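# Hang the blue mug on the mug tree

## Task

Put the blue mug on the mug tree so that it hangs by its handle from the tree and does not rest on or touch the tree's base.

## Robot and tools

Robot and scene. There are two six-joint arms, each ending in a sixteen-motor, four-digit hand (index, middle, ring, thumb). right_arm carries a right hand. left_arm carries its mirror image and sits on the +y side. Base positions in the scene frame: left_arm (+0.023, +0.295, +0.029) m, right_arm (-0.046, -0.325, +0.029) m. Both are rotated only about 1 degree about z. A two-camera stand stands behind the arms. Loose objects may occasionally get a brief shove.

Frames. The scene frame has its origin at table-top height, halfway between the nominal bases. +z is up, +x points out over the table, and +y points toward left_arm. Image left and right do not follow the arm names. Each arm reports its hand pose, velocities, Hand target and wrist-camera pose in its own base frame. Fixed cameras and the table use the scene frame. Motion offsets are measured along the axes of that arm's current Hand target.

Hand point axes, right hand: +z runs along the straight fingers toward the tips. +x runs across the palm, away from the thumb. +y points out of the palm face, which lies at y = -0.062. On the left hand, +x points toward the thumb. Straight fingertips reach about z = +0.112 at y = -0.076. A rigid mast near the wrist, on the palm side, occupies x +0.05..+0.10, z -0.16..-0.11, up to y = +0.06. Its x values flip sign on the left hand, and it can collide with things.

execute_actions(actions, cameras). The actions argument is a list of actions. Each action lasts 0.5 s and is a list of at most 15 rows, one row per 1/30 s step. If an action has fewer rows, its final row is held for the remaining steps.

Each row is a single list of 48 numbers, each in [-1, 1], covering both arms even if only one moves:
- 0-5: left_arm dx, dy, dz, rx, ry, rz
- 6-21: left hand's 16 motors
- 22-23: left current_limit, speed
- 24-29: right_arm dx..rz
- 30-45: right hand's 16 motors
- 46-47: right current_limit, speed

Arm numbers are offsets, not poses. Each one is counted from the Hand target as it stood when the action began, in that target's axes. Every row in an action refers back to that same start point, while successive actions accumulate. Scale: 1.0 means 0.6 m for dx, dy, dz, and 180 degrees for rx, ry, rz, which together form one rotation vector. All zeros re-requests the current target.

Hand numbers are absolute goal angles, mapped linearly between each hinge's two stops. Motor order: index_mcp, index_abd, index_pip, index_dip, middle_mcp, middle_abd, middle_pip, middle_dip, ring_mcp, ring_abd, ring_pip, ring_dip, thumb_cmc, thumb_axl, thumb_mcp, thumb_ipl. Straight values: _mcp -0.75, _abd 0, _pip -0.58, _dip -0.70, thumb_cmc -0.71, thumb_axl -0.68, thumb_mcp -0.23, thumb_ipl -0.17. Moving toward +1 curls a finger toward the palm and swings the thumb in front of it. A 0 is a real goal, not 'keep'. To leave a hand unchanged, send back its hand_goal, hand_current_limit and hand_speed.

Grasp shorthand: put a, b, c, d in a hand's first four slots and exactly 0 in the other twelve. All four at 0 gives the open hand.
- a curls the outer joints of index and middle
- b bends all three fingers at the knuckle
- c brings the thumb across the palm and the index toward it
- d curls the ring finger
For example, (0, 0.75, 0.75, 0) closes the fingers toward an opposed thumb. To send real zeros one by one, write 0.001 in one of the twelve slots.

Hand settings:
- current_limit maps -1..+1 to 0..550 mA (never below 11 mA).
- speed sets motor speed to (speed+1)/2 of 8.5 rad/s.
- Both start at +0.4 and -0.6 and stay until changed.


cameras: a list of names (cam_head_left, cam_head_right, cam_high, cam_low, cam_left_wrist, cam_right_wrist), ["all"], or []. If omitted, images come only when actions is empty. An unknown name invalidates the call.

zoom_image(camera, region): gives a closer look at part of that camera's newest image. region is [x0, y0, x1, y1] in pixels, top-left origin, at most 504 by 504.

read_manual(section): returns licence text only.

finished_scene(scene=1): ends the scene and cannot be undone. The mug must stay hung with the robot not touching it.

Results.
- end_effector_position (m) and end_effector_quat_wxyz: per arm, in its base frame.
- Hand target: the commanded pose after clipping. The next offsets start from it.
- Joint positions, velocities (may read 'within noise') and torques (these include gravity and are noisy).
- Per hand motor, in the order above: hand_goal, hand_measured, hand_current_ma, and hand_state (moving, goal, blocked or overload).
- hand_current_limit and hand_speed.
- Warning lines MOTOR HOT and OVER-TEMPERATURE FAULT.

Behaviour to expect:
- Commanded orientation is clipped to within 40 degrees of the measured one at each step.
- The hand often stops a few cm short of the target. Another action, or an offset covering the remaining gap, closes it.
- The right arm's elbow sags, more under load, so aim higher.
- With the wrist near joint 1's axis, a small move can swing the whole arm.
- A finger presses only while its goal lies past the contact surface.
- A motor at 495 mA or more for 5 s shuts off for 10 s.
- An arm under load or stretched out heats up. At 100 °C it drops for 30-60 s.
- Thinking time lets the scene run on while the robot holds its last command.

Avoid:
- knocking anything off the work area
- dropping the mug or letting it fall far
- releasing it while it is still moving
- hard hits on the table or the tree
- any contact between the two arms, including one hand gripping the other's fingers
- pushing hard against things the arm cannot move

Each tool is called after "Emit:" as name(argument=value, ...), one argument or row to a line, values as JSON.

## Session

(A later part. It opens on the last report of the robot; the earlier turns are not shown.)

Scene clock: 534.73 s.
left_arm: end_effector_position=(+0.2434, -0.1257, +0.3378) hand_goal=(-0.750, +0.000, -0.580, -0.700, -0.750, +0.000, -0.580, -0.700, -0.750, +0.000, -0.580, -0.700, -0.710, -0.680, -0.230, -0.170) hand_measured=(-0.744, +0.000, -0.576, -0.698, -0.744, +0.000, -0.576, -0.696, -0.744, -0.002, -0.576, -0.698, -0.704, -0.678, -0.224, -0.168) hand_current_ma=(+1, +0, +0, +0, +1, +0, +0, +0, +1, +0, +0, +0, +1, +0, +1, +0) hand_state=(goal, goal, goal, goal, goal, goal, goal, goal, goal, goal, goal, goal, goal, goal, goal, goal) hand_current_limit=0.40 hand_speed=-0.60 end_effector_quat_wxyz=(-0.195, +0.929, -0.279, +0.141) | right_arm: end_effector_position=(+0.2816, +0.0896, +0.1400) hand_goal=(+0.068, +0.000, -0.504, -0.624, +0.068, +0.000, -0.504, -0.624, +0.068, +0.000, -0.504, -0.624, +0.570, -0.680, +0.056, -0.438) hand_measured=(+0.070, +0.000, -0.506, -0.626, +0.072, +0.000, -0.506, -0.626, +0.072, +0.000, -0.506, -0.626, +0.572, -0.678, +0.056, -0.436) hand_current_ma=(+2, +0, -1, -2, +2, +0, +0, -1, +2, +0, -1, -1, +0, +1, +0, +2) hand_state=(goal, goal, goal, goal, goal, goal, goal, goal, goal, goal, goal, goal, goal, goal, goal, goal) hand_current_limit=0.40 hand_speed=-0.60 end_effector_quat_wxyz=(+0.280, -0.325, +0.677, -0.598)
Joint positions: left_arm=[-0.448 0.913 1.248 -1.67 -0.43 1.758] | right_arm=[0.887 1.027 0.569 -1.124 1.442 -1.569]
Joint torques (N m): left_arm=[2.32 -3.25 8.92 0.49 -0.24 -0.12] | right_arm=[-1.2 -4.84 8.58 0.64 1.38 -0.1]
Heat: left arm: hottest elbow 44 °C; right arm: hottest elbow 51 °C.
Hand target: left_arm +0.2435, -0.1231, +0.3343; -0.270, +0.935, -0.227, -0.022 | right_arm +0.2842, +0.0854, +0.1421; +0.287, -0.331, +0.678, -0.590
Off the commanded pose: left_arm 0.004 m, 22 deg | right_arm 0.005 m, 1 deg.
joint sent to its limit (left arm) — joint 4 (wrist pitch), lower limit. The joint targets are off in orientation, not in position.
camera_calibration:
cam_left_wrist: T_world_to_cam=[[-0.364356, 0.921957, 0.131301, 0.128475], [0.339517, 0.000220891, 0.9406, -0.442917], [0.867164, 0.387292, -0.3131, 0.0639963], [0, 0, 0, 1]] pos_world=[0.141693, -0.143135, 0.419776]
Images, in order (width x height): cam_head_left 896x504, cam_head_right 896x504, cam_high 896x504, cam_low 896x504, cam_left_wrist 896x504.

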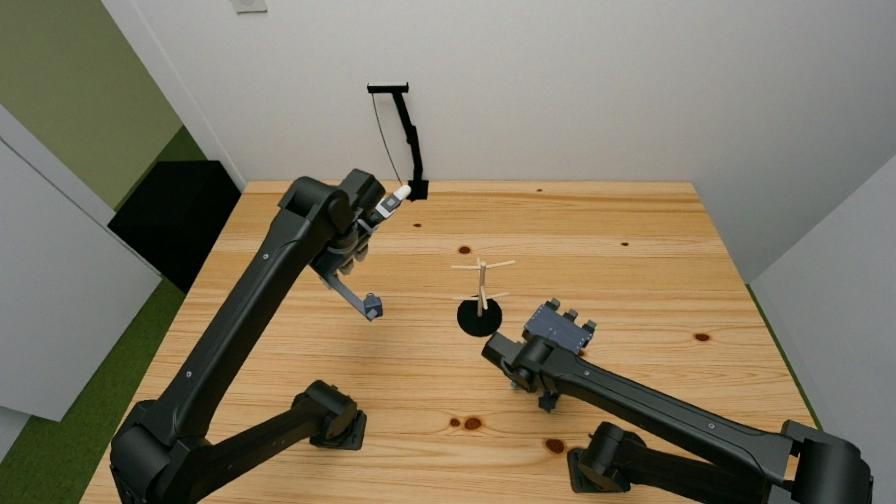

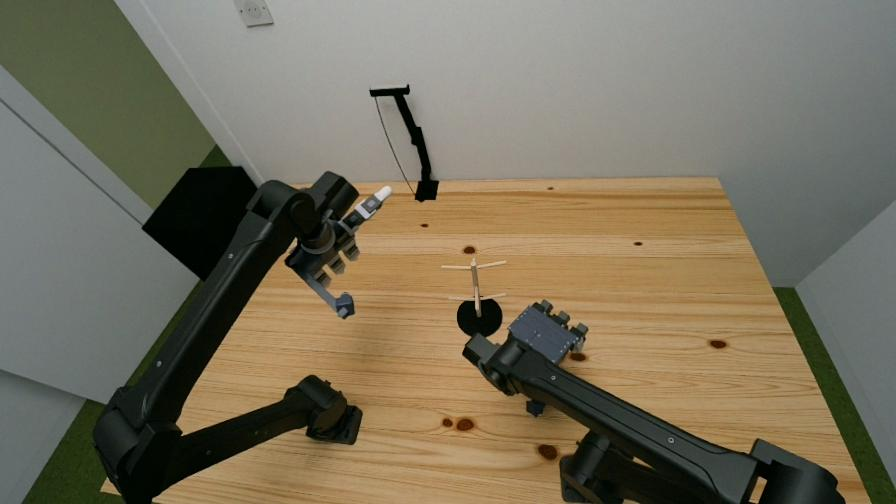

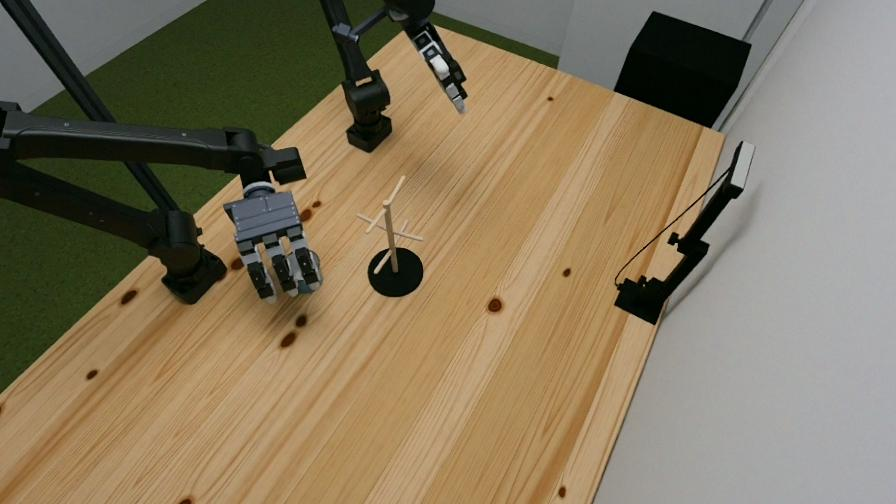

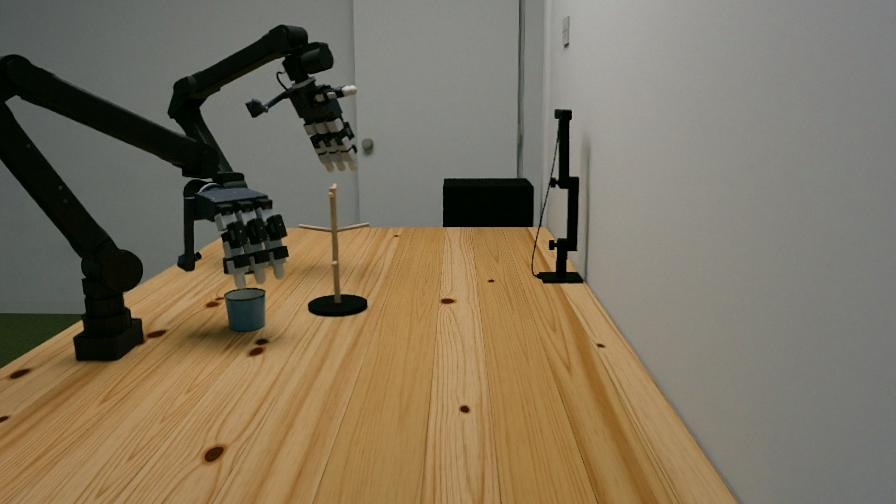

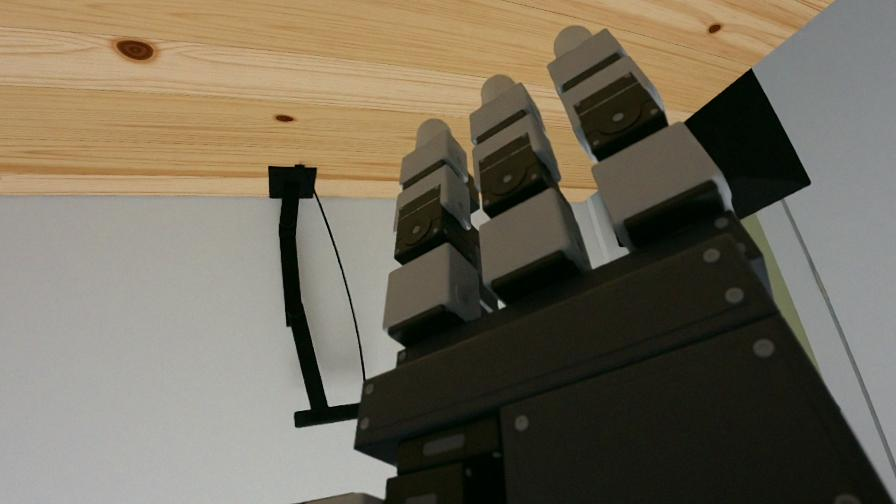

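Emit:
execute_actions(
  actions=[
    [[0,0,0,0,0,0,0,0,0,0,0,0,0,0,0,0,0,0,0,0,0,0,0.4,-0.6,0,0.0518,0.0101,0,0,0,0.068,0,-0.504,-0.623,0.068,0,-0.504,-0.623,0.068,0,-0.504,-0.623,0.571,-0.68,0.056,-0.438,0.4,-0.6]],
    [[0,0,0,0,0,0,0,0,0,0,0,0,0,0,0,0,0,0,0,0,0,0,0.4,-0.6,0,0.0518,0.0101,0,0,0,0.068,0,-0.504,-0.623,0.068,0,-0.504,-0.623,0.068,0,-0.504,-0.623,0.571,-0.68,0.056,-0.438,0.4,-0.6]],
  ],
  cameras=["cam_high","cam_low","cam_right_wrist"],
)

Emit:
zoom_image(
  camera="cam_high",
  region=[180, 140, 380, 340],
)

Emit:
zoom_image(
  camera="cam_low",
  region=[150, 160, 350, 360],
)

Scene clock: 550.43 s.
left_arm: end_effector_position=(+0.2434, -0.1257, +0.3378) hand_goal=(-0.750, +0.000, -0.580, -0.700, -0.750, +0.000, -0.580, -0.700, -0.750, +0.000, -0.580, -0.700, -0.710, -0.680, -0.230, -0.170) hand_measured=(-0.744, +0.000, -0.576, -0.698, -0.744, +0.000, -0.576, -0.696, -0.744, -0.002, -0.576, -0.698, -0.704, -0.678, -0.224, -0.168) hand_current_ma=(+1, +0, +0, +0, +1, +0, +0, +0, +1, +0, +0, +0, +1, +0, +1, +0) hand_state=(goal, goal, goal, goal, goal, goal, goal, goal, goal, goal, goal, goal, goal, goal, goal, goal) hand_current_limit=0.40 hand_speed=-0.60 end_effector_quat_wxyz=(-0.195, +0.929, -0.279, +0.141) | right_arm: end_effector_position=(+0.2849, +0.0861, +0.0791) hand_goal=(+0.068, +0.000, -0.504, -0.624, +0.068, +0.000, -0.504, -0.624, +0.068, +0.000, -0.504, -0.624, +0.570, -0.680, +0.056, -0.438) hand_measured=(+0.070, +0.000, -0.506, -0.626, +0.072, +0.000, -0.506, -0.626, +0.072, +0.000, -0.506, -0.626, +0.572, -0.678, +0.056, -0.436) hand_current_ma=(+2, +0, +0, -2, +2, +0, +0, -1, +2, +0, -1, -1, +0, +1, +0, +2) hand_state=(goal, goal, goal, goal, goal, goal, goal, goal, goal, goal, goal, goal, goal, goal, goal, goal) hand_current_limit=0.40 hand_speed=-0.60 end_effector_quat_wxyz=(+0.283, -0.328, +0.675, -0.597)
Joint positions: left_arm=[-0.448 0.913 1.248 -1.67 -0.43 1.758] | right_arm=[0.866 1.101 0.417 -0.661 1.441 -1.807]
Joint torques (N m): left_arm=[2.32 -3.25 8.92 0.47 -0.24 -0.11] | right_arm=[-0.79 -4.66 7.66 0.9 0.85 -0.11]
Heat: left arm: hottest elbow 44 °C; right arm: hottest elbow 49 °C.
Hand target: left_arm +0.2435, -0.1231, +0.3343; -0.270, +0.935, -0.227, -0.022 | right_arm +0.2868, +0.0832, +0.0789; +0.287, -0.331, +0.678, -0.590
Off the commanded pose: left_arm 0.004 m, 22 deg | right_arm 0.003 m, 1 deg.
joint sent to its limit (left arm) — joint 4 (wrist pitch), lower limit. The joint targets are off in orientation, not in position.
camera_calibration:
cam_right_wrist: T_world_to_cam=[[0.395731, 0.609318, -0.687116, -0.0832413], [-0.253483, 0.791599, 0.555983, -0.0902023], [0.882691, -0.045847, 0.467712, -0.157462], [0, 0, 0, 1]] pos_world=[0.149067, 0.114905, 0.0666013]
Images, in order (width x height): cam_high 896x504, cam_low 896x504, cam_right_wrist 896x504.

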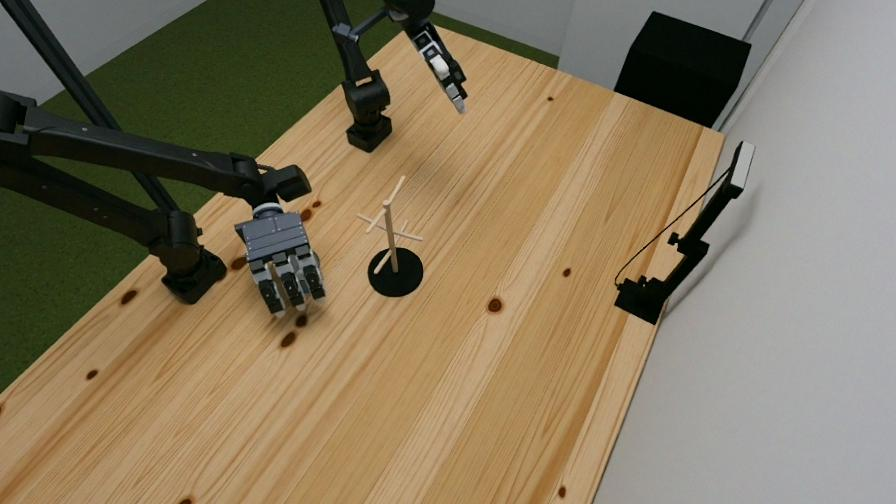

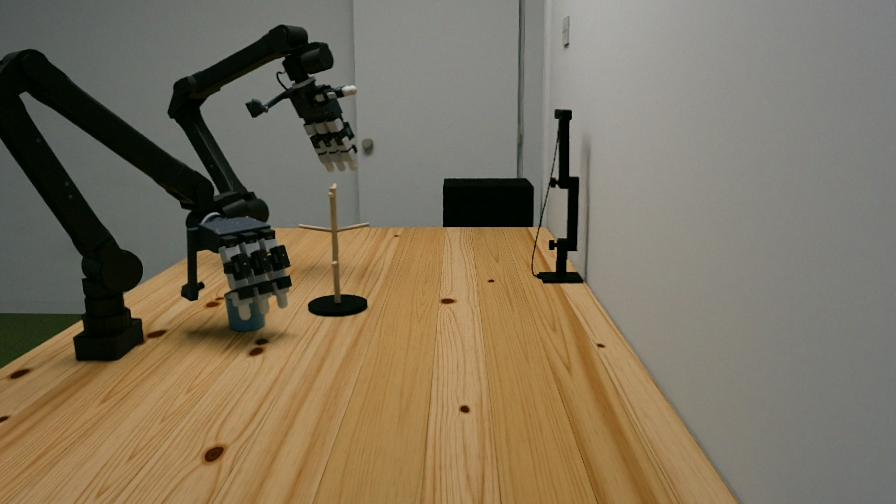

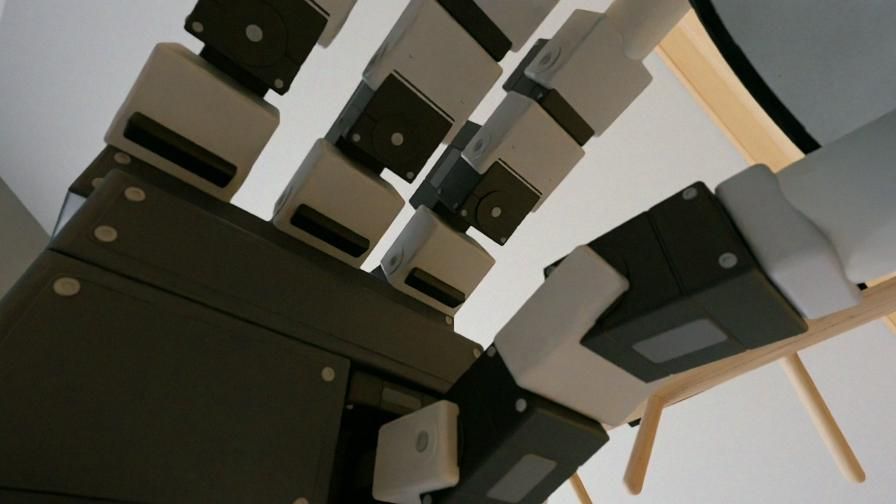

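Scaled by 2.520 from the camera's 896x504 image, which has a finer 1280x720 frame.

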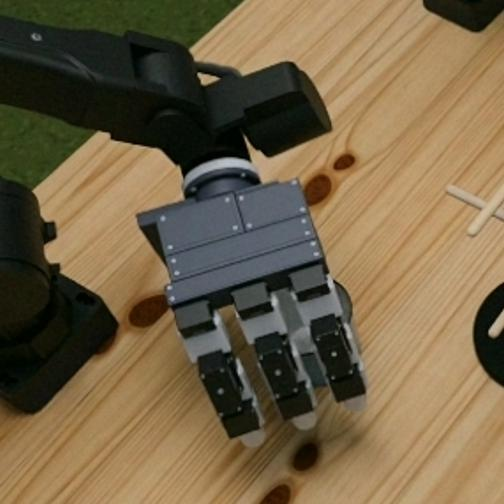

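Scaled by 2.520 from the camera's 896x504 image, which has a finer 1280x720 frame.

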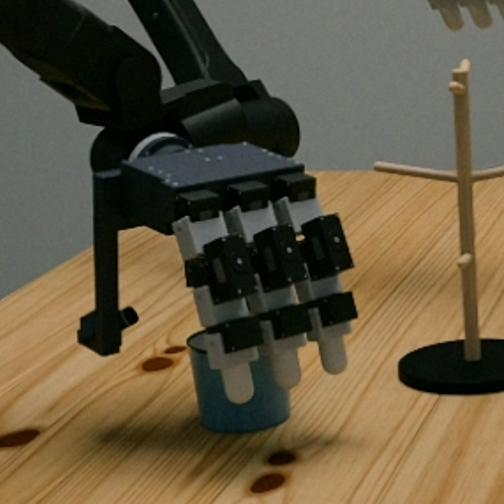

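Emit:
execute_actions(
  actions=[
    [[0,0,0,0,0,0,0,0,0,0,0,0,0,0,0,0,0,0,0,0,0,0,0.4,-0.6,0,0.0518,0.0101,0,0,0,0.068,0,-0.504,-0.623,0.068,0,-0.504,-0.623,0.068,0,-0.504,-0.623,0.571,-0.68,0.056,-0.438,0.4,-0.6]],
  ],
  cameras=["cam_head_left","cam_high","cam_low","cam_right_wrist"],
)

Emit:
zoom_image(
  camera="cam_low",
  region=[150, 160, 350, 360],
)

Emit:
zoom_image(
  camera="cam_head_left",
  region=[460, 280, 620, 440],
)

Scene clock: 559.90 s.
left_arm: end_effector_position=(+0.2434, -0.1257, +0.3378) hand_goal=(-0.750, +0.000, -0.580, -0.700, -0.750, +0.000, -0.580, -0.700, -0.750, +0.000, -0.580, -0.700, -0.710, -0.680, -0.230, -0.170) hand_measured=(-0.744, +0.000, -0.576, -0.698, -0.744, +0.000, -0.576, -0.696, -0.744, -0.002, -0.576, -0.698, -0.704, -0.678, -0.224, -0.168) hand_current_ma=(+1, +0, +0, +0, +1, +0, +0, +0, +1, +0, +0, +0, +1, +0, +1, +0) hand_state=(goal, goal, goal, goal, goal, goal, goal, goal, goal, goal, goal, goal, goal, goal, goal, goal) hand_current_limit=0.40 hand_speed=-0.60 end_effector_quat_wxyz=(-0.195, +0.929, -0.279, +0.141) | right_arm: end_effector_position=(+0.2864, +0.0853, +0.0488) hand_goal=(+0.068, +0.000, -0.504, -0.624, +0.068, +0.000, -0.504, -0.624, +0.068, +0.000, -0.504, -0.624, +0.570, -0.680, +0.056, -0.438) hand_measured=(+0.072, +0.000, -0.506, -0.626, +0.072, +0.000, -0.506, -0.626, +0.072, +0.000, -0.506, -0.626, +0.572, -0.678, +0.056, -0.436) hand_current_ma=(+2, +0, +0, -2, +2, +0, +0, -1, +2, +0, -1, -1, +0, +1, +0, +2) hand_state=(goal, goal, goal, goal, goal, goal, goal, goal, goal, goal, goal, goal, goal, goal, goal, goal) hand_current_limit=0.40 hand_speed=-0.60 end_effector_quat_wxyz=(+0.286, -0.328, +0.676, -0.594)
Joint positions: left_arm=[-0.448 0.913 1.248 -1.67 -0.43 1.758] | right_arm=[0.856 1.177 0.353 -0.418 1.433 -1.903]
Joint torques (N m): left_arm=[2.37 -3.25 8.92 0.47 -0.24 -0.11] | right_arm=[-1.2 -4.54 6.86 1.07 0.83 -0.09]
Heat: left arm: hottest elbow 44 °C; right arm: hottest elbow 49 °C.
Hand target: left_arm +0.2435, -0.1231, +0.3343; -0.270, +0.935, -0.227, -0.022 | right_arm +0.2881, +0.0821, +0.0472; +0.287, -0.331, +0.678, -0.590
Off the commanded pose: left_arm 0.004 m, 22 deg | right_arm 0.004 m, 1 deg.
joint sent to its limit (left arm) — joint 4 (wrist pitch), lower limit. The joint targets are off in orientation, not in position.
camera_calibration:
cam_right_wrist: T_world_to_cam=[[0.393649, 0.616047, -0.682295, -0.104272], [-0.257681, 0.786413, 0.561387, -0.0709572], [0.882406, -0.0451749, 0.468315, -0.144603], [0, 0, 0, 1]] pos_world=[0.150361, 0.113505, 0.0364102]
Images, in order (width x height): cam_head_left 896x504, cam_high 896x504, cam_low 896x504, cam_right_wrist 896x504.

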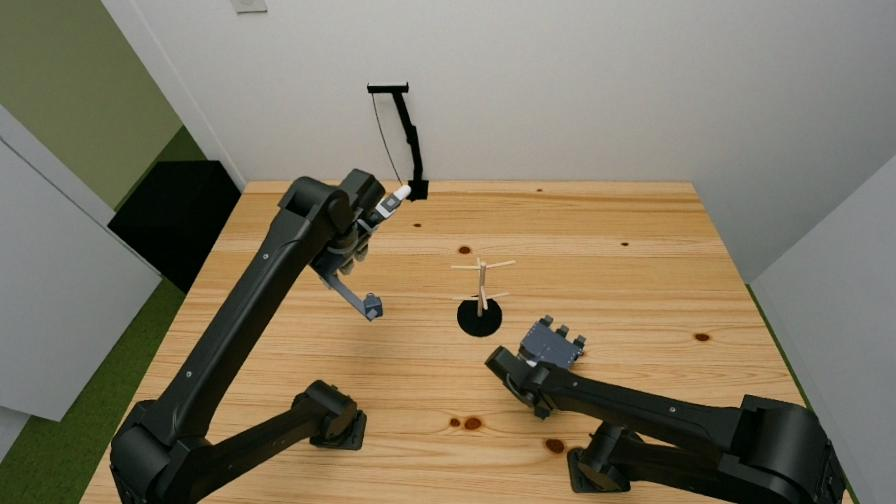

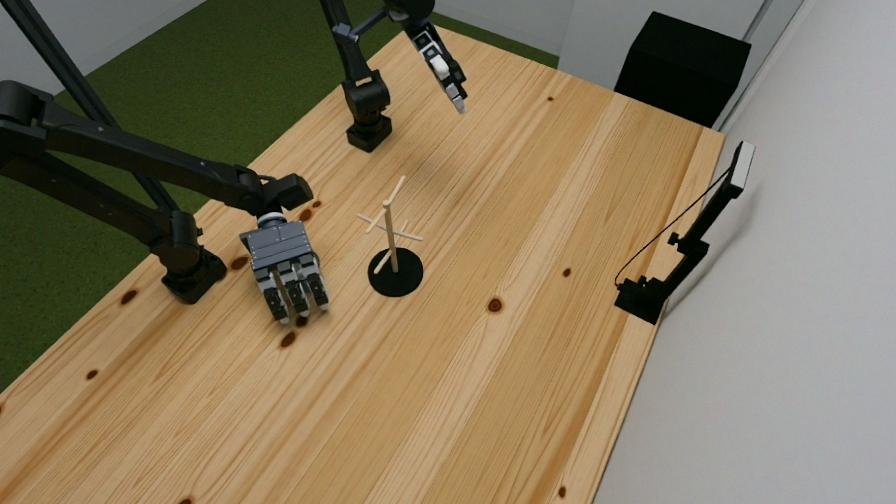

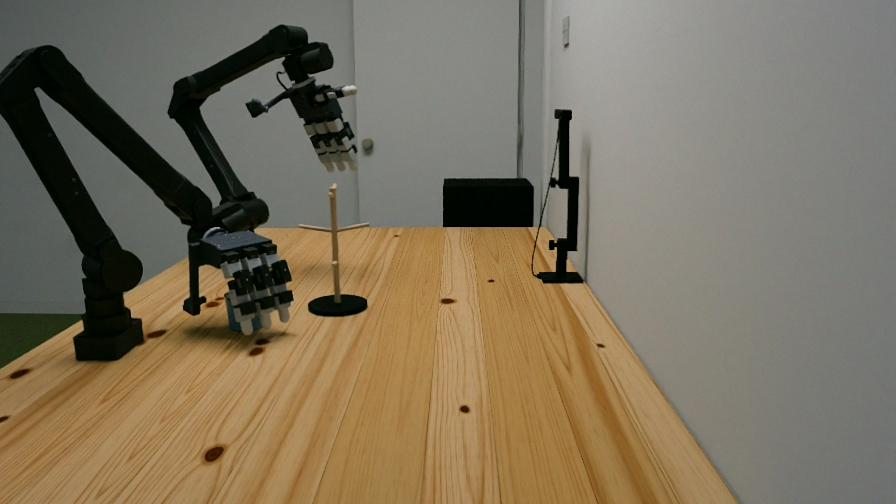

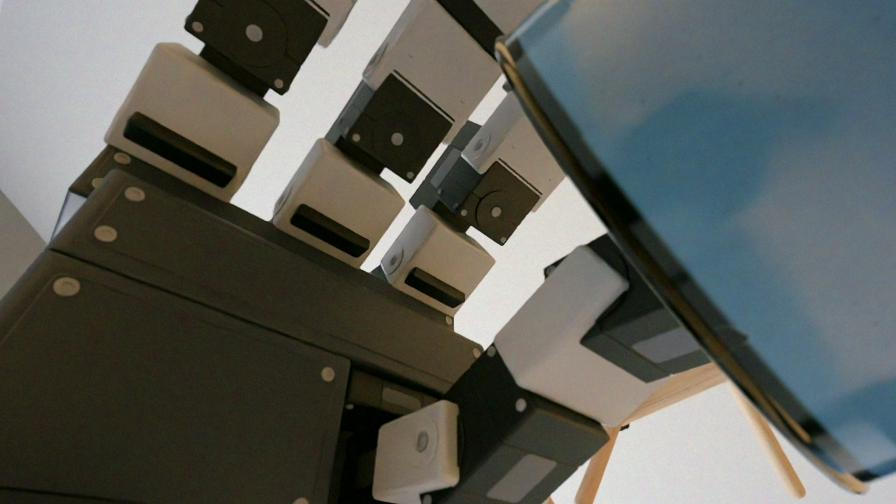

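Scaled by 2.520 from the camera's 896x504 image, which has a finer 1280x720 frame.

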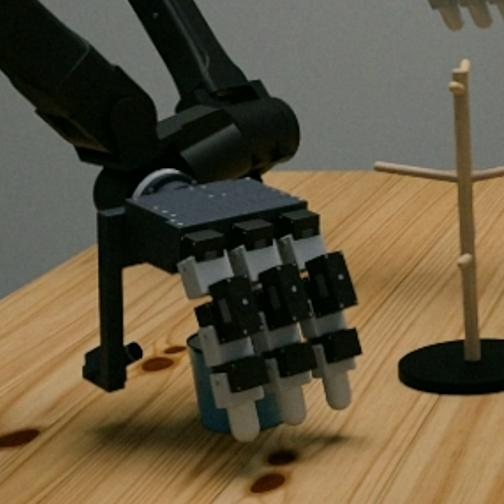

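Scaled by 3.150 from the camera's 896x504 image, which has a finer 1280x720 frame.

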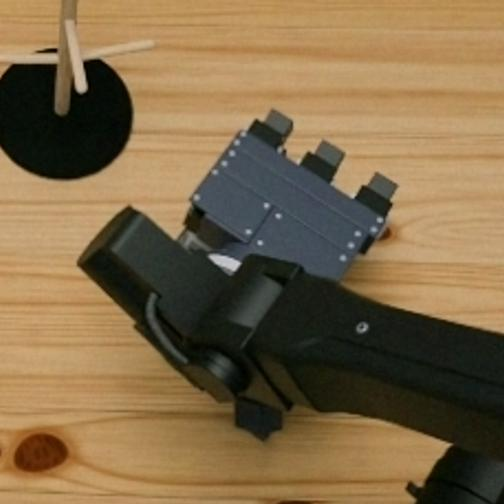

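Emit:
execute_actions(
  actions=[
    [[0,0,0,0,0,0,0,0,0,0,0,0,0,0,0,0,0,0,0,0,0,0,0.4,-0.6,0,0,0,0,0,0,0.37,0,-0.504,-0.623,0.37,0,-0.504,-0.623,0.37,0,-0.504,-0.623,0.571,-0.68,0.281,-0.546,0.4,-0.8]],
    [[0,0,0,0,0,0,0,0,0,0,0,0,0,0,0,0,0,0,0,0,0,0,0.4,-0.6,0,0,0,0,0,0,0.44,0,-0.504,-0.623,0.44,0,-0.504,-0.623,0.44,0,-0.504,-0.623,0.571,-0.68,0.36,-0.546,0.4,-0.85]],
  ],
  cameras=["cam_high","cam_low","cam_right_wrist"],
)

Scene clock: 583.23 s.
left_arm: end_effector_position=(+0.2434, -0.1257, +0.3378) hand_goal=(-0.750, +0.000, -0.580, -0.700, -0.750, +0.000, -0.580, -0.700, -0.750, +0.000, -0.580, -0.700, -0.710, -0.680, -0.230, -0.170) hand_measured=(-0.744, +0.000, -0.576, -0.698, -0.744, +0.000, -0.576, -0.696, -0.744, -0.002, -0.576, -0.698, -0.704, -0.678, -0.224, -0.168) hand_current_ma=(+1, +0, +0, +0, +1, +0, +0, +0, +1, +0, +0, +0, +1, +0, +1, +0) hand_state=(goal, goal, goal, goal, goal, goal, goal, goal, goal, goal, goal, goal, goal, goal, goal, goal) hand_current_limit=0.40 hand_speed=-0.60 end_effector_quat_wxyz=(-0.195, +0.929, -0.279, +0.141) | right_arm: end_effector_position=(+0.2867, +0.0847, +0.0464) hand_goal=(+0.440, +0.000, -0.504, -0.624, +0.440, +0.000, -0.504, -0.624, +0.440, +0.000, -0.504, -0.624, +0.570, -0.680, +0.360, -0.546) hand_measured=(+0.428, -0.002, -0.508, -0.628, +0.438, +0.000, -0.506, -0.626, +0.438, +0.000, -0.506, -0.626, +0.572, -0.678, +0.354, -0.544) hand_current_ma=(-14, -1, -2, -2, -1, +0, +0, -1, -1, +0, -1, -1, +0, +1, -6, +1) hand_state=(goal, goal, goal, goal, goal, goal, goal, goal, goal, goal, goal, goal, goal, goal, goal, goal) hand_current_limit=0.40 hand_speed=-0.85 end_effector_quat_wxyz=(+0.288, -0.334, +0.675, -0.592)
Joint positions: left_arm=[-0.448 0.913 1.248 -1.67 -0.43 1.758] | right_arm=[0.849 1.164 0.325 -0.297 1.423 -2.016]
Joint torques (N m): left_arm=[2.32 -3.25 8.92 0.49 -0.24 -0.12] | right_arm=[-1.03 -4.89 6.84 1.16 0.68 -0.17]
Heat: left arm: hottest elbow 44 °C; right arm: hottest elbow 48 °C.
Hand target: left_arm +0.2435, -0.1231, +0.3343; -0.270, +0.935, -0.227, -0.022 | right_arm +0.2881, +0.0821, +0.0472; +0.287, -0.331, +0.678, -0.590
Off the commanded pose: left_arm 0.004 m, 22 deg | right_arm 0.003 m, 1 deg.
joint sent to its limit (left arm) — joint 4 (wrist pitch), lower limit. The joint targets are off in orientation, not in position.
camera_calibration:
cam_right_wrist: T_world_to_cam=[[0.382155, 0.620078, -0.685172, -0.102624], [-0.264148, 0.783812, 0.562018, -0.0669551], [0.885541, -0.0337906, 0.46333, -0.145461], [0, 0, 0, 1]] pos_world=[0.150343, 0.1112, 0.0347114]
Images, in order (width x height): cam_high 896x504, cam_low 896x504, cam_right_wrist 896x504.

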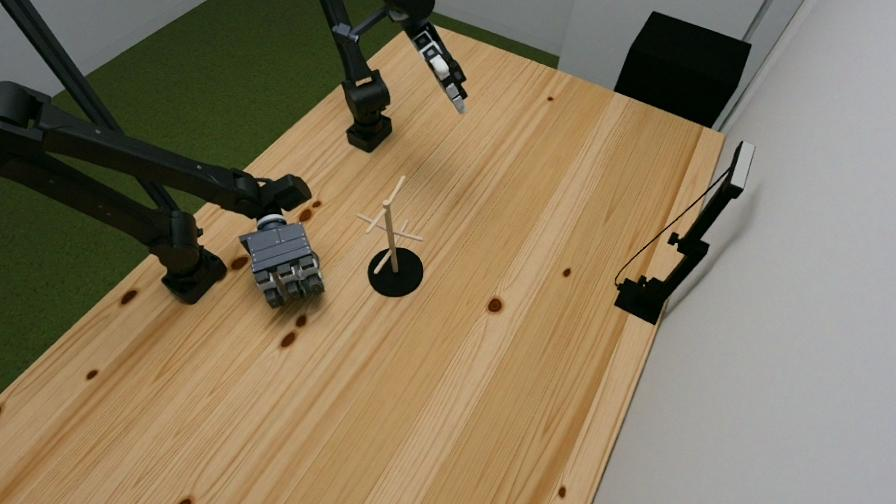

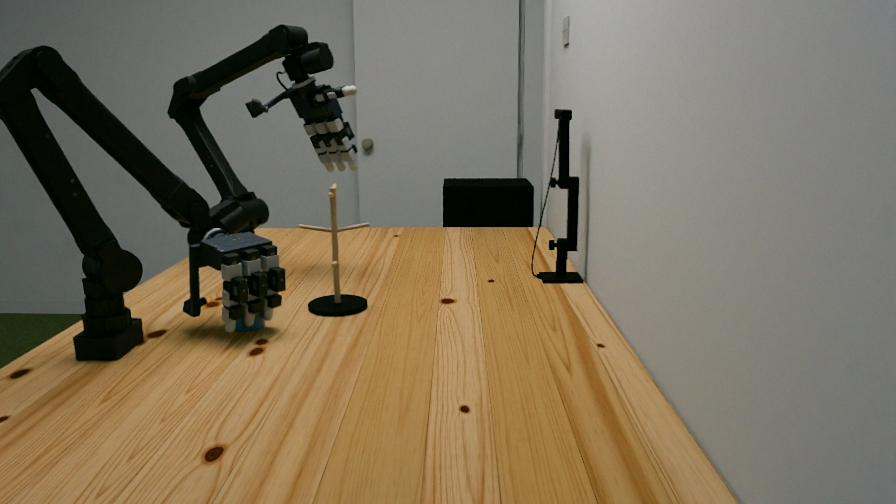

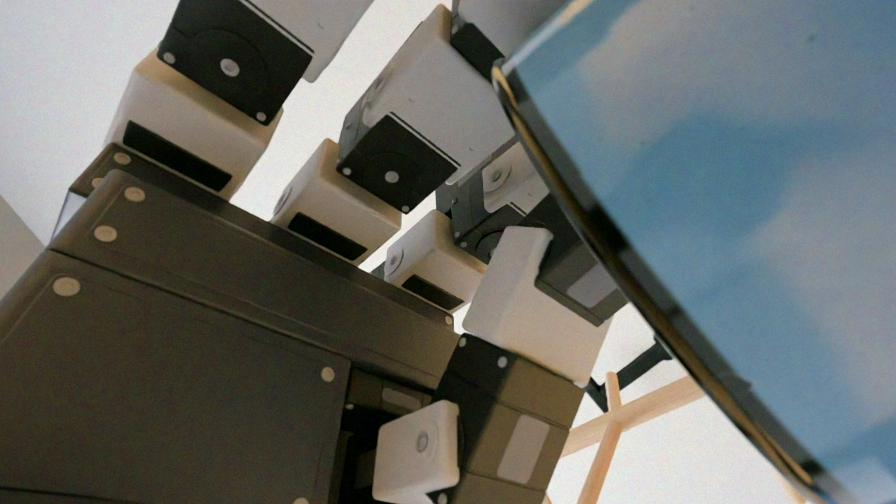

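Emit:
execute_actions(
  actions=[
    [[0,0,0,0,0,0,0,0,0,0,0,0,0,0,0,0,0,0,0,0,0,0,0.4,-0.6,0,0,0,0,0,0,0.5,0,-0.504,-0.623,0.5,0,-0.504,-0.623,0.46,0,-0.504,-0.623,0.571,-0.68,0.43,-0.546,0.4,-0.88]],
    [[0,0,0,0,0,0,0,0,0,0,0,0,0,0,0,0,0,0,0,0,0,0,0.4,-0.6,0,0,0,0,0,0,0.52,0,-0.504,-0.623,0.52,0,-0.504,-0.623,0.46,0,-0.504,-0.623,0.571,-0.68,0.5,-0.546,0.4,-0.88]],
  ],
  cameras=["cam_right_wrist"],
)

Scene clock: 588.27 s.
left_arm: end_effector_position=(+0.2434, -0.1257, +0.3378) hand_goal=(-0.750, +0.000, -0.580, -0.700, -0.750, +0.000, -0.580, -0.700, -0.750, +0.000, -0.580, -0.700, -0.710, -0.680, -0.230, -0.170) hand_measured=(-0.744, +0.000, -0.576, -0.698, -0.744, +0.000, -0.576, -0.696, -0.744, -0.002, -0.576, -0.698, -0.704, -0.678, -0.224, -0.168) hand_current_ma=(+1, +0, +0, +0, +1, +0, +0, +0, +1, +0, +0, +0, +1, +0, +1, +0) hand_state=(goal, goal, goal, goal, goal, goal, goal, goal, goal, goal, goal, goal, goal, goal, goal, goal) hand_current_limit=0.40 hand_speed=-0.60 end_effector_quat_wxyz=(-0.195, +0.929, -0.279, +0.141) | right_arm: end_effector_position=(+0.2862, +0.0838, +0.0463) hand_goal=(+0.520, +0.000, -0.504, -0.624, +0.520, +0.000, -0.504, -0.624, +0.460, +0.000, -0.504, -0.624, +0.570, -0.680, +0.500, -0.546) hand_measured=(+0.446, -0.004, -0.524, -0.632, +0.466, +0.002, -0.514, -0.626, +0.458, +0.000, -0.506, -0.626, +0.572, -0.678, +0.380, -0.574) hand_current_ma=(-192, -1, -25, -6, -119, +1, -9, -1, -1, +0, -1, -1, +1, +1, -385, -64) hand_state=(blocked, goal, goal, goal, blocked, goal, goal, goal, goal, goal, goal, goal, goal, goal, blocked, blocked) hand_current_limit=0.40 hand_speed=-0.88 end_effector_quat_wxyz=(+0.286, -0.336, +0.674, -0.593)
Joint positions: left_arm=[-0.448 0.913 1.248 -1.67 -0.43 1.758] | right_arm=[0.849 1.162 0.324 -0.296 1.423 -2.024]
Joint torques (N m): left_arm=[2.37 -3.19 8.91 0.47 -0.24 -0.12] | right_arm=[-0.79 -4.78 6.69 1.18 0.65 -0.11]
Heat: left arm: hottest elbow 44 °C; right arm: hottest elbow 48 °C.
Hand target: left_arm +0.2435, -0.1231, +0.3343; -0.270, +0.935, -0.227, -0.022 | right_arm +0.2881, +0.0822, +0.0473; +0.287, -0.331, +0.678, -0.590
Off the commanded pose: left_arm 0.004 m, 22 deg | right_arm 0.003 m, 1 deg.
joint sent to its limit (left arm) — joint 4 (wrist pitch), lower limit. The joint targets are off in orientation, not in position.
camera_calibration:
cam_right_wrist: T_world_to_cam=[[0.379707, 0.617033, -0.68927, -0.100832], [-0.262454, 0.786307, 0.55932, -0.0668472], [0.887097, -0.0314761, 0.460509, -0.145531], [0, 0, 0, 1]] pos_world=[0.149842, 0.110198, 0.034907]
Images, in order (width x height): cam_right_wrist 896x504.

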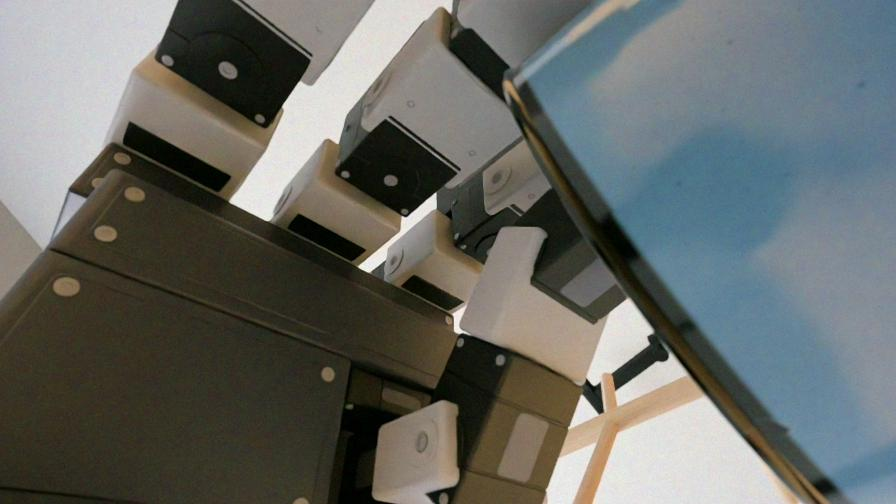

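Emit:
execute_actions(
  actions=[
    [[0,0,0,0,0,0,0,0,0,0,0,0,0,0,0,0,0,0,0,0,0,0,0.4,-0.6,0,0,0,0,0,0,0.6,0,-0.48,-0.6,0.6,0,-0.48,-0.6,0.46,0,-0.504,-0.623,0.571,-0.68,0.52,-0.5,0.65,-0.88]],
    [[0,0,0,0,0,0,0,0,0,0,0,0,0,0,0,0,0,0,0,0,0,0,0.4,-0.6,0,0,0,0,0,0,0.62,0,-0.46,-0.6,0.62,0,-0.46,-0.6,0.46,0,-0.504,-0.623,0.571,-0.68,0.52,-0.5,0.65,-0.88]],
  ],
  cameras=["cam_low"],
)

Scene clock: 596.20 s.
left_arm: end_effector_position=(+0.2434, -0.1257, +0.3378) hand_goal=(-0.750, +0.000, -0.580, -0.700, -0.750, +0.000, -0.580, -0.700, -0.750, +0.000, -0.580, -0.700, -0.710, -0.680, -0.230, -0.170) hand_measured=(-0.744, +0.000, -0.576, -0.698, -0.744, +0.000, -0.576, -0.696, -0.744, -0.002, -0.576, -0.698, -0.704, -0.678, -0.224, -0.168) hand_current_ma=(+1, +0, +0, +0, +1, +0, +0, +0, +1, +0, +0, +0, +1, +0, +1, +0) hand_state=(goal, goal, goal, goal, goal, goal, goal, goal, goal, goal, goal, goal, goal, goal, goal, goal) hand_current_limit=0.40 hand_speed=-0.60 end_effector_quat_wxyz=(-0.195, +0.929, -0.279, +0.141) | right_arm: end_effector_position=(+0.2861, +0.0836, +0.0466) hand_goal=(+0.620, +0.000, -0.460, -0.600, +0.620, +0.000, -0.460, -0.600, +0.460, +0.000, -0.504, -0.624, +0.570, -0.680, +0.520, -0.500) hand_measured=(+0.452, +0.002, -0.528, -0.630, +0.530, +0.006, -0.506, -0.612, +0.458, +0.000, -0.506, -0.626, +0.570, -0.678, +0.382, -0.574) hand_current_ma=(-454, +0, -156, -49, -256, +4, -85, -11, -1, +0, -1, -1, +0, +1, -454, -271) hand_state=(blocked, goal, blocked, blocked, blocked, goal, blocked, goal, goal, goal, goal, goal, goal, goal, blocked, blocked) hand_current_limit=0.65 hand_speed=-0.88 end_effector_quat_wxyz=(+0.286, -0.336, +0.673, -0.593)
Joint positions: left_arm=[-0.448 0.913 1.248 -1.67 -0.43 1.758] | right_arm=[0.849 1.16 0.324 -0.296 1.423 -2.029]
Joint torques (N m): left_arm=[2.32 -3.31 8.92 0.46 -0.24 -0.12] | right_arm=[-1.14 -4.48 6.8 1.24 0.67 -0.06]
Heat: left arm: hottest elbow 44 °C; right arm: hottest elbow 47 °C.
Hand target: left_arm +0.2435, -0.1231, +0.3343; -0.270, +0.935, -0.227, -0.022 | right_arm +0.2882, +0.0822, +0.0473; +0.287, -0.331, +0.678, -0.590
Off the commanded pose: left_arm 0.004 m, 22 deg | right_arm 0.003 m, 1 deg.
joint sent to its limit (left arm) — joint 4 (wrist pitch), lower limit. The joint targets are off in orientation, not in position.
Images, in order (width x height): cam_low 896x504.

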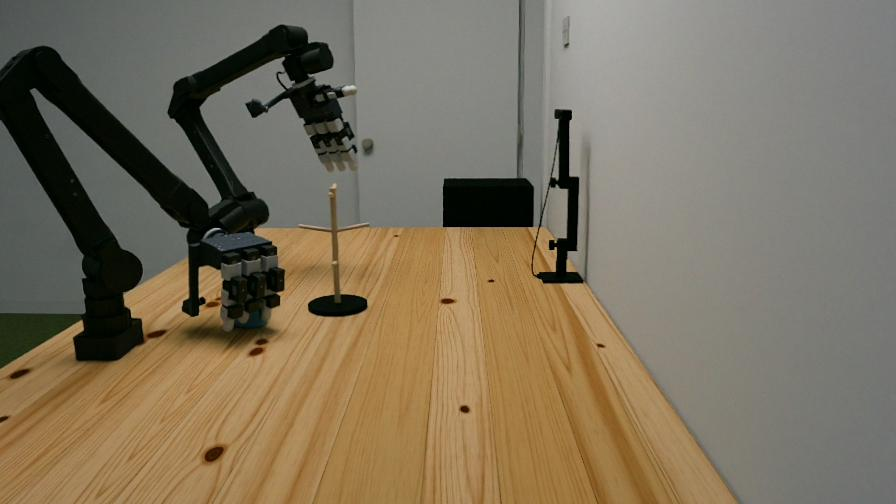

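Emit:
execute_actions(
  actions=[
    [[0,0,0,0,0,0,0,0,0,0,0,0,0,0,0,0,0,0,0,0,0,0,0.4,-0.6,0,-0.0165,-0.0023,0,0,0,0.62,0,-0.46,-0.6,0.6,0,-0.46,-0.6,0.46,0,-0.504,-0.623,0.571,-0.68,0.54,-0.48,0.7,-0.88],[0,0,0,0,0,0,0,0,0,0,0,0,0,0,0,0,0,0,0,0,0,0,0.4,-0.6,0,-0.033,-0.0046,0,0,0,0.62,0,-0.46,-0.6,0.6,0,-0.46,-0.6,0.46,0,-0.504,-0.623,0.571,-0.68,0.54,-0.48,0.7,-0.88]],
    [[0,0,0,0,0,0,0,0,0,0,0,0,0,0,0,0,0,0,0,0,0,0,0.4,-0.6,0,-0.033,-0.0046,0,0,0,0.62,0,-0.46,-0.6,0.6,0,-0.46,-0.6,0.46,0,-0.504,-0.623,0.571,-0.68,0.54,-0.48,0.7,-0.88]],
  ],
  cameras=["cam_low","cam_high","cam_right_wrist","cam_head_left"],
)

Emit:
zoom_image(
  camera="cam_low",
  region=[150, 160, 350, 360],
)

Scene clock: 606.40 s.
left_arm: end_effector_position=(+0.2434, -0.1257, +0.3378) hand_goal=(-0.750, +0.000, -0.580, -0.700, -0.750, +0.000, -0.580, -0.700, -0.750, +0.000, -0.580, -0.700, -0.710, -0.680, -0.230, -0.170) hand_measured=(-0.744, +0.000, -0.576, -0.698, -0.744, +0.000, -0.576, -0.696, -0.744, -0.002, -0.576, -0.698, -0.704, -0.678, -0.224, -0.168) hand_current_ma=(+1, +0, +0, +0, +1, +0, +0, +0, +1, +0, +0, +0, +1, +0, +1, +0) hand_state=(goal, goal, goal, goal, goal, goal, goal, goal, goal, goal, goal, goal, goal, goal, goal, goal) hand_current_limit=0.40 hand_speed=-0.60 end_effector_quat_wxyz=(-0.195, +0.929, -0.279, +0.141) | right_arm: end_effector_position=(+0.2743, +0.0699, +0.0685) hand_goal=(+0.620, +0.000, -0.460, -0.600, +0.600, +0.000, -0.460, -0.600, +0.460, +0.000, -0.504, -0.624, +0.570, -0.680, +0.540, -0.480) hand_measured=(+0.452, -0.002, -0.534, -0.644, +0.558, +0.010, -0.480, -0.606, +0.458, +0.000, -0.506, -0.626, +0.560, -0.684, +0.382, -0.570) hand_current_ma=(-468, +0, -179, -84, -84, +7, -25, -5, -1, +0, -1, -1, -10, -2, -468, -369) hand_state=(blocked, goal, blocked, blocked, blocked, goal, goal, goal, goal, goal, goal, goal, goal, goal, blocked, blocked) hand_current_limit=0.70 hand_speed=-0.88 end_effector_quat_wxyz=(+0.272, -0.351, +0.667, -0.597)
Joint positions: left_arm=[-0.448 0.913 1.248 -1.67 -0.43 1.758] | right_arm=[0.846 1.015 0.324 -0.434 1.417 -2.078]
Joint torques (N m): left_arm=[2.37 -3.25 8.92 0.49 -0.24 -0.12] | right_arm=[-1.03 -4.25 12.03 0.28 0.78 0.1]
Heat: left arm: hottest elbow 44 °C; right arm: hottest elbow 47 °C.
Hand target: left_arm +0.2435, -0.1231, +0.3343; -0.270, +0.935, -0.227, -0.022 | right_arm +0.2882, +0.0823, +0.0873; +0.287, -0.331, +0.678, -0.590
Off the commanded pose: left_arm 0.004 m, 22 deg | right_arm 0.026 m, 3 deg.
joint sent to its limit (left arm) — joint 4 (wrist pitch), lower limit. The joint targets are off in orientation, not in position.
camera_calibration:
cam_right_wrist: T_world_to_cam=[[0.354041, 0.59683, -0.720034, -0.0618561], [-0.250915, 0.802291, 0.541637, -0.0745624], [0.900942, -0.0110951, 0.433798, -0.148992], [0, 0, 0, 1]] pos_world=[0.137424, 0.0950852, 0.0604797]
Images, in order (width x height): cam_head_left 896x504, cam_high 896x504, cam_low 896x504, cam_right_wrist 896x504.

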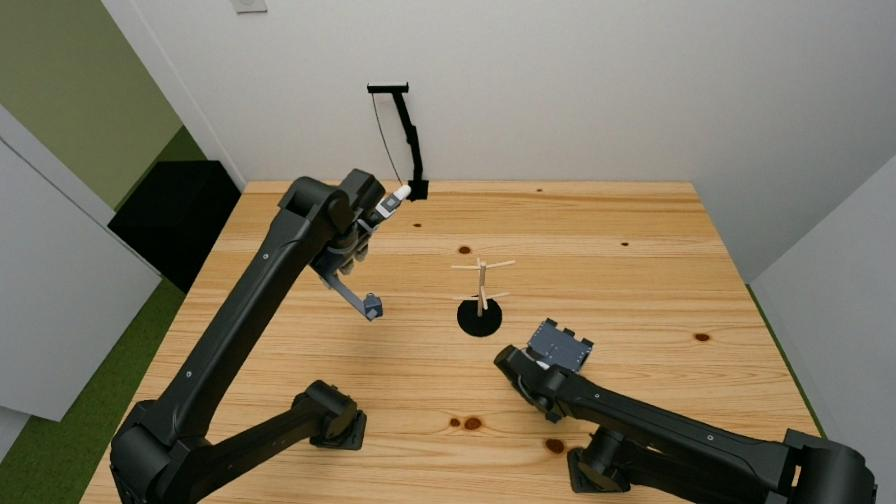

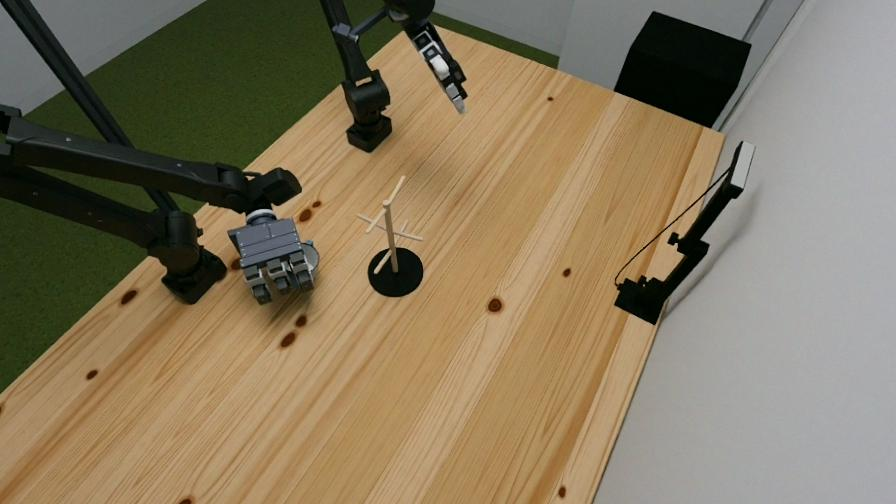

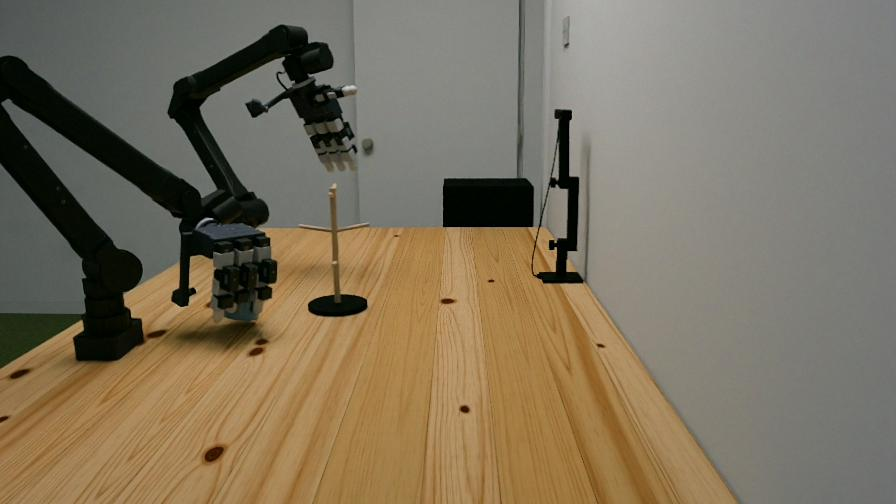

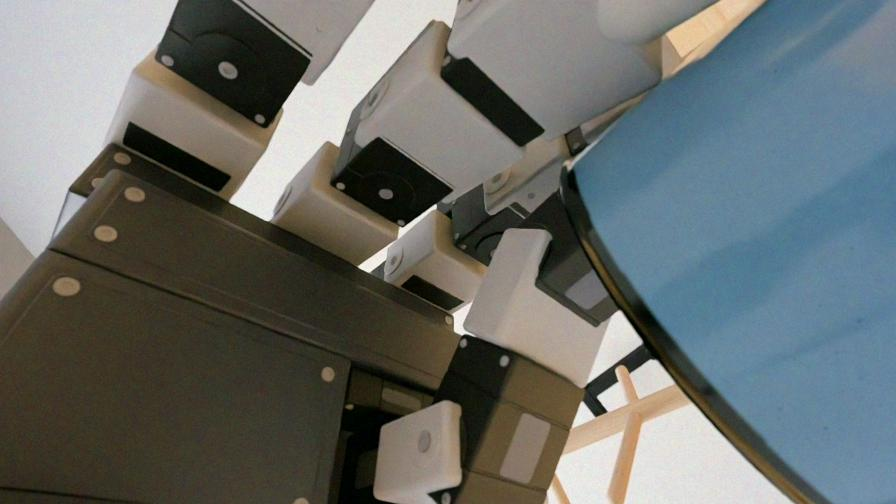

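Scaled by 2.520 from the camera's 896x504 image, which has a finer 1280x720 frame.

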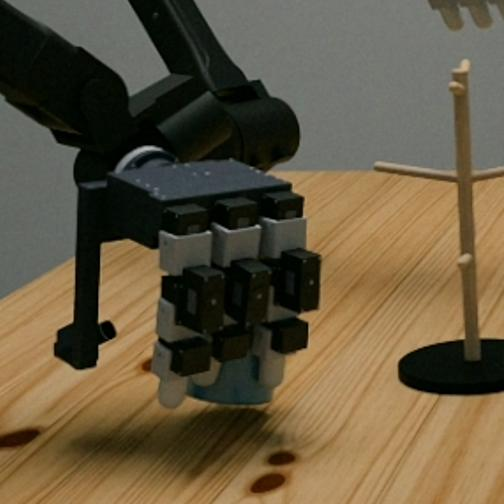

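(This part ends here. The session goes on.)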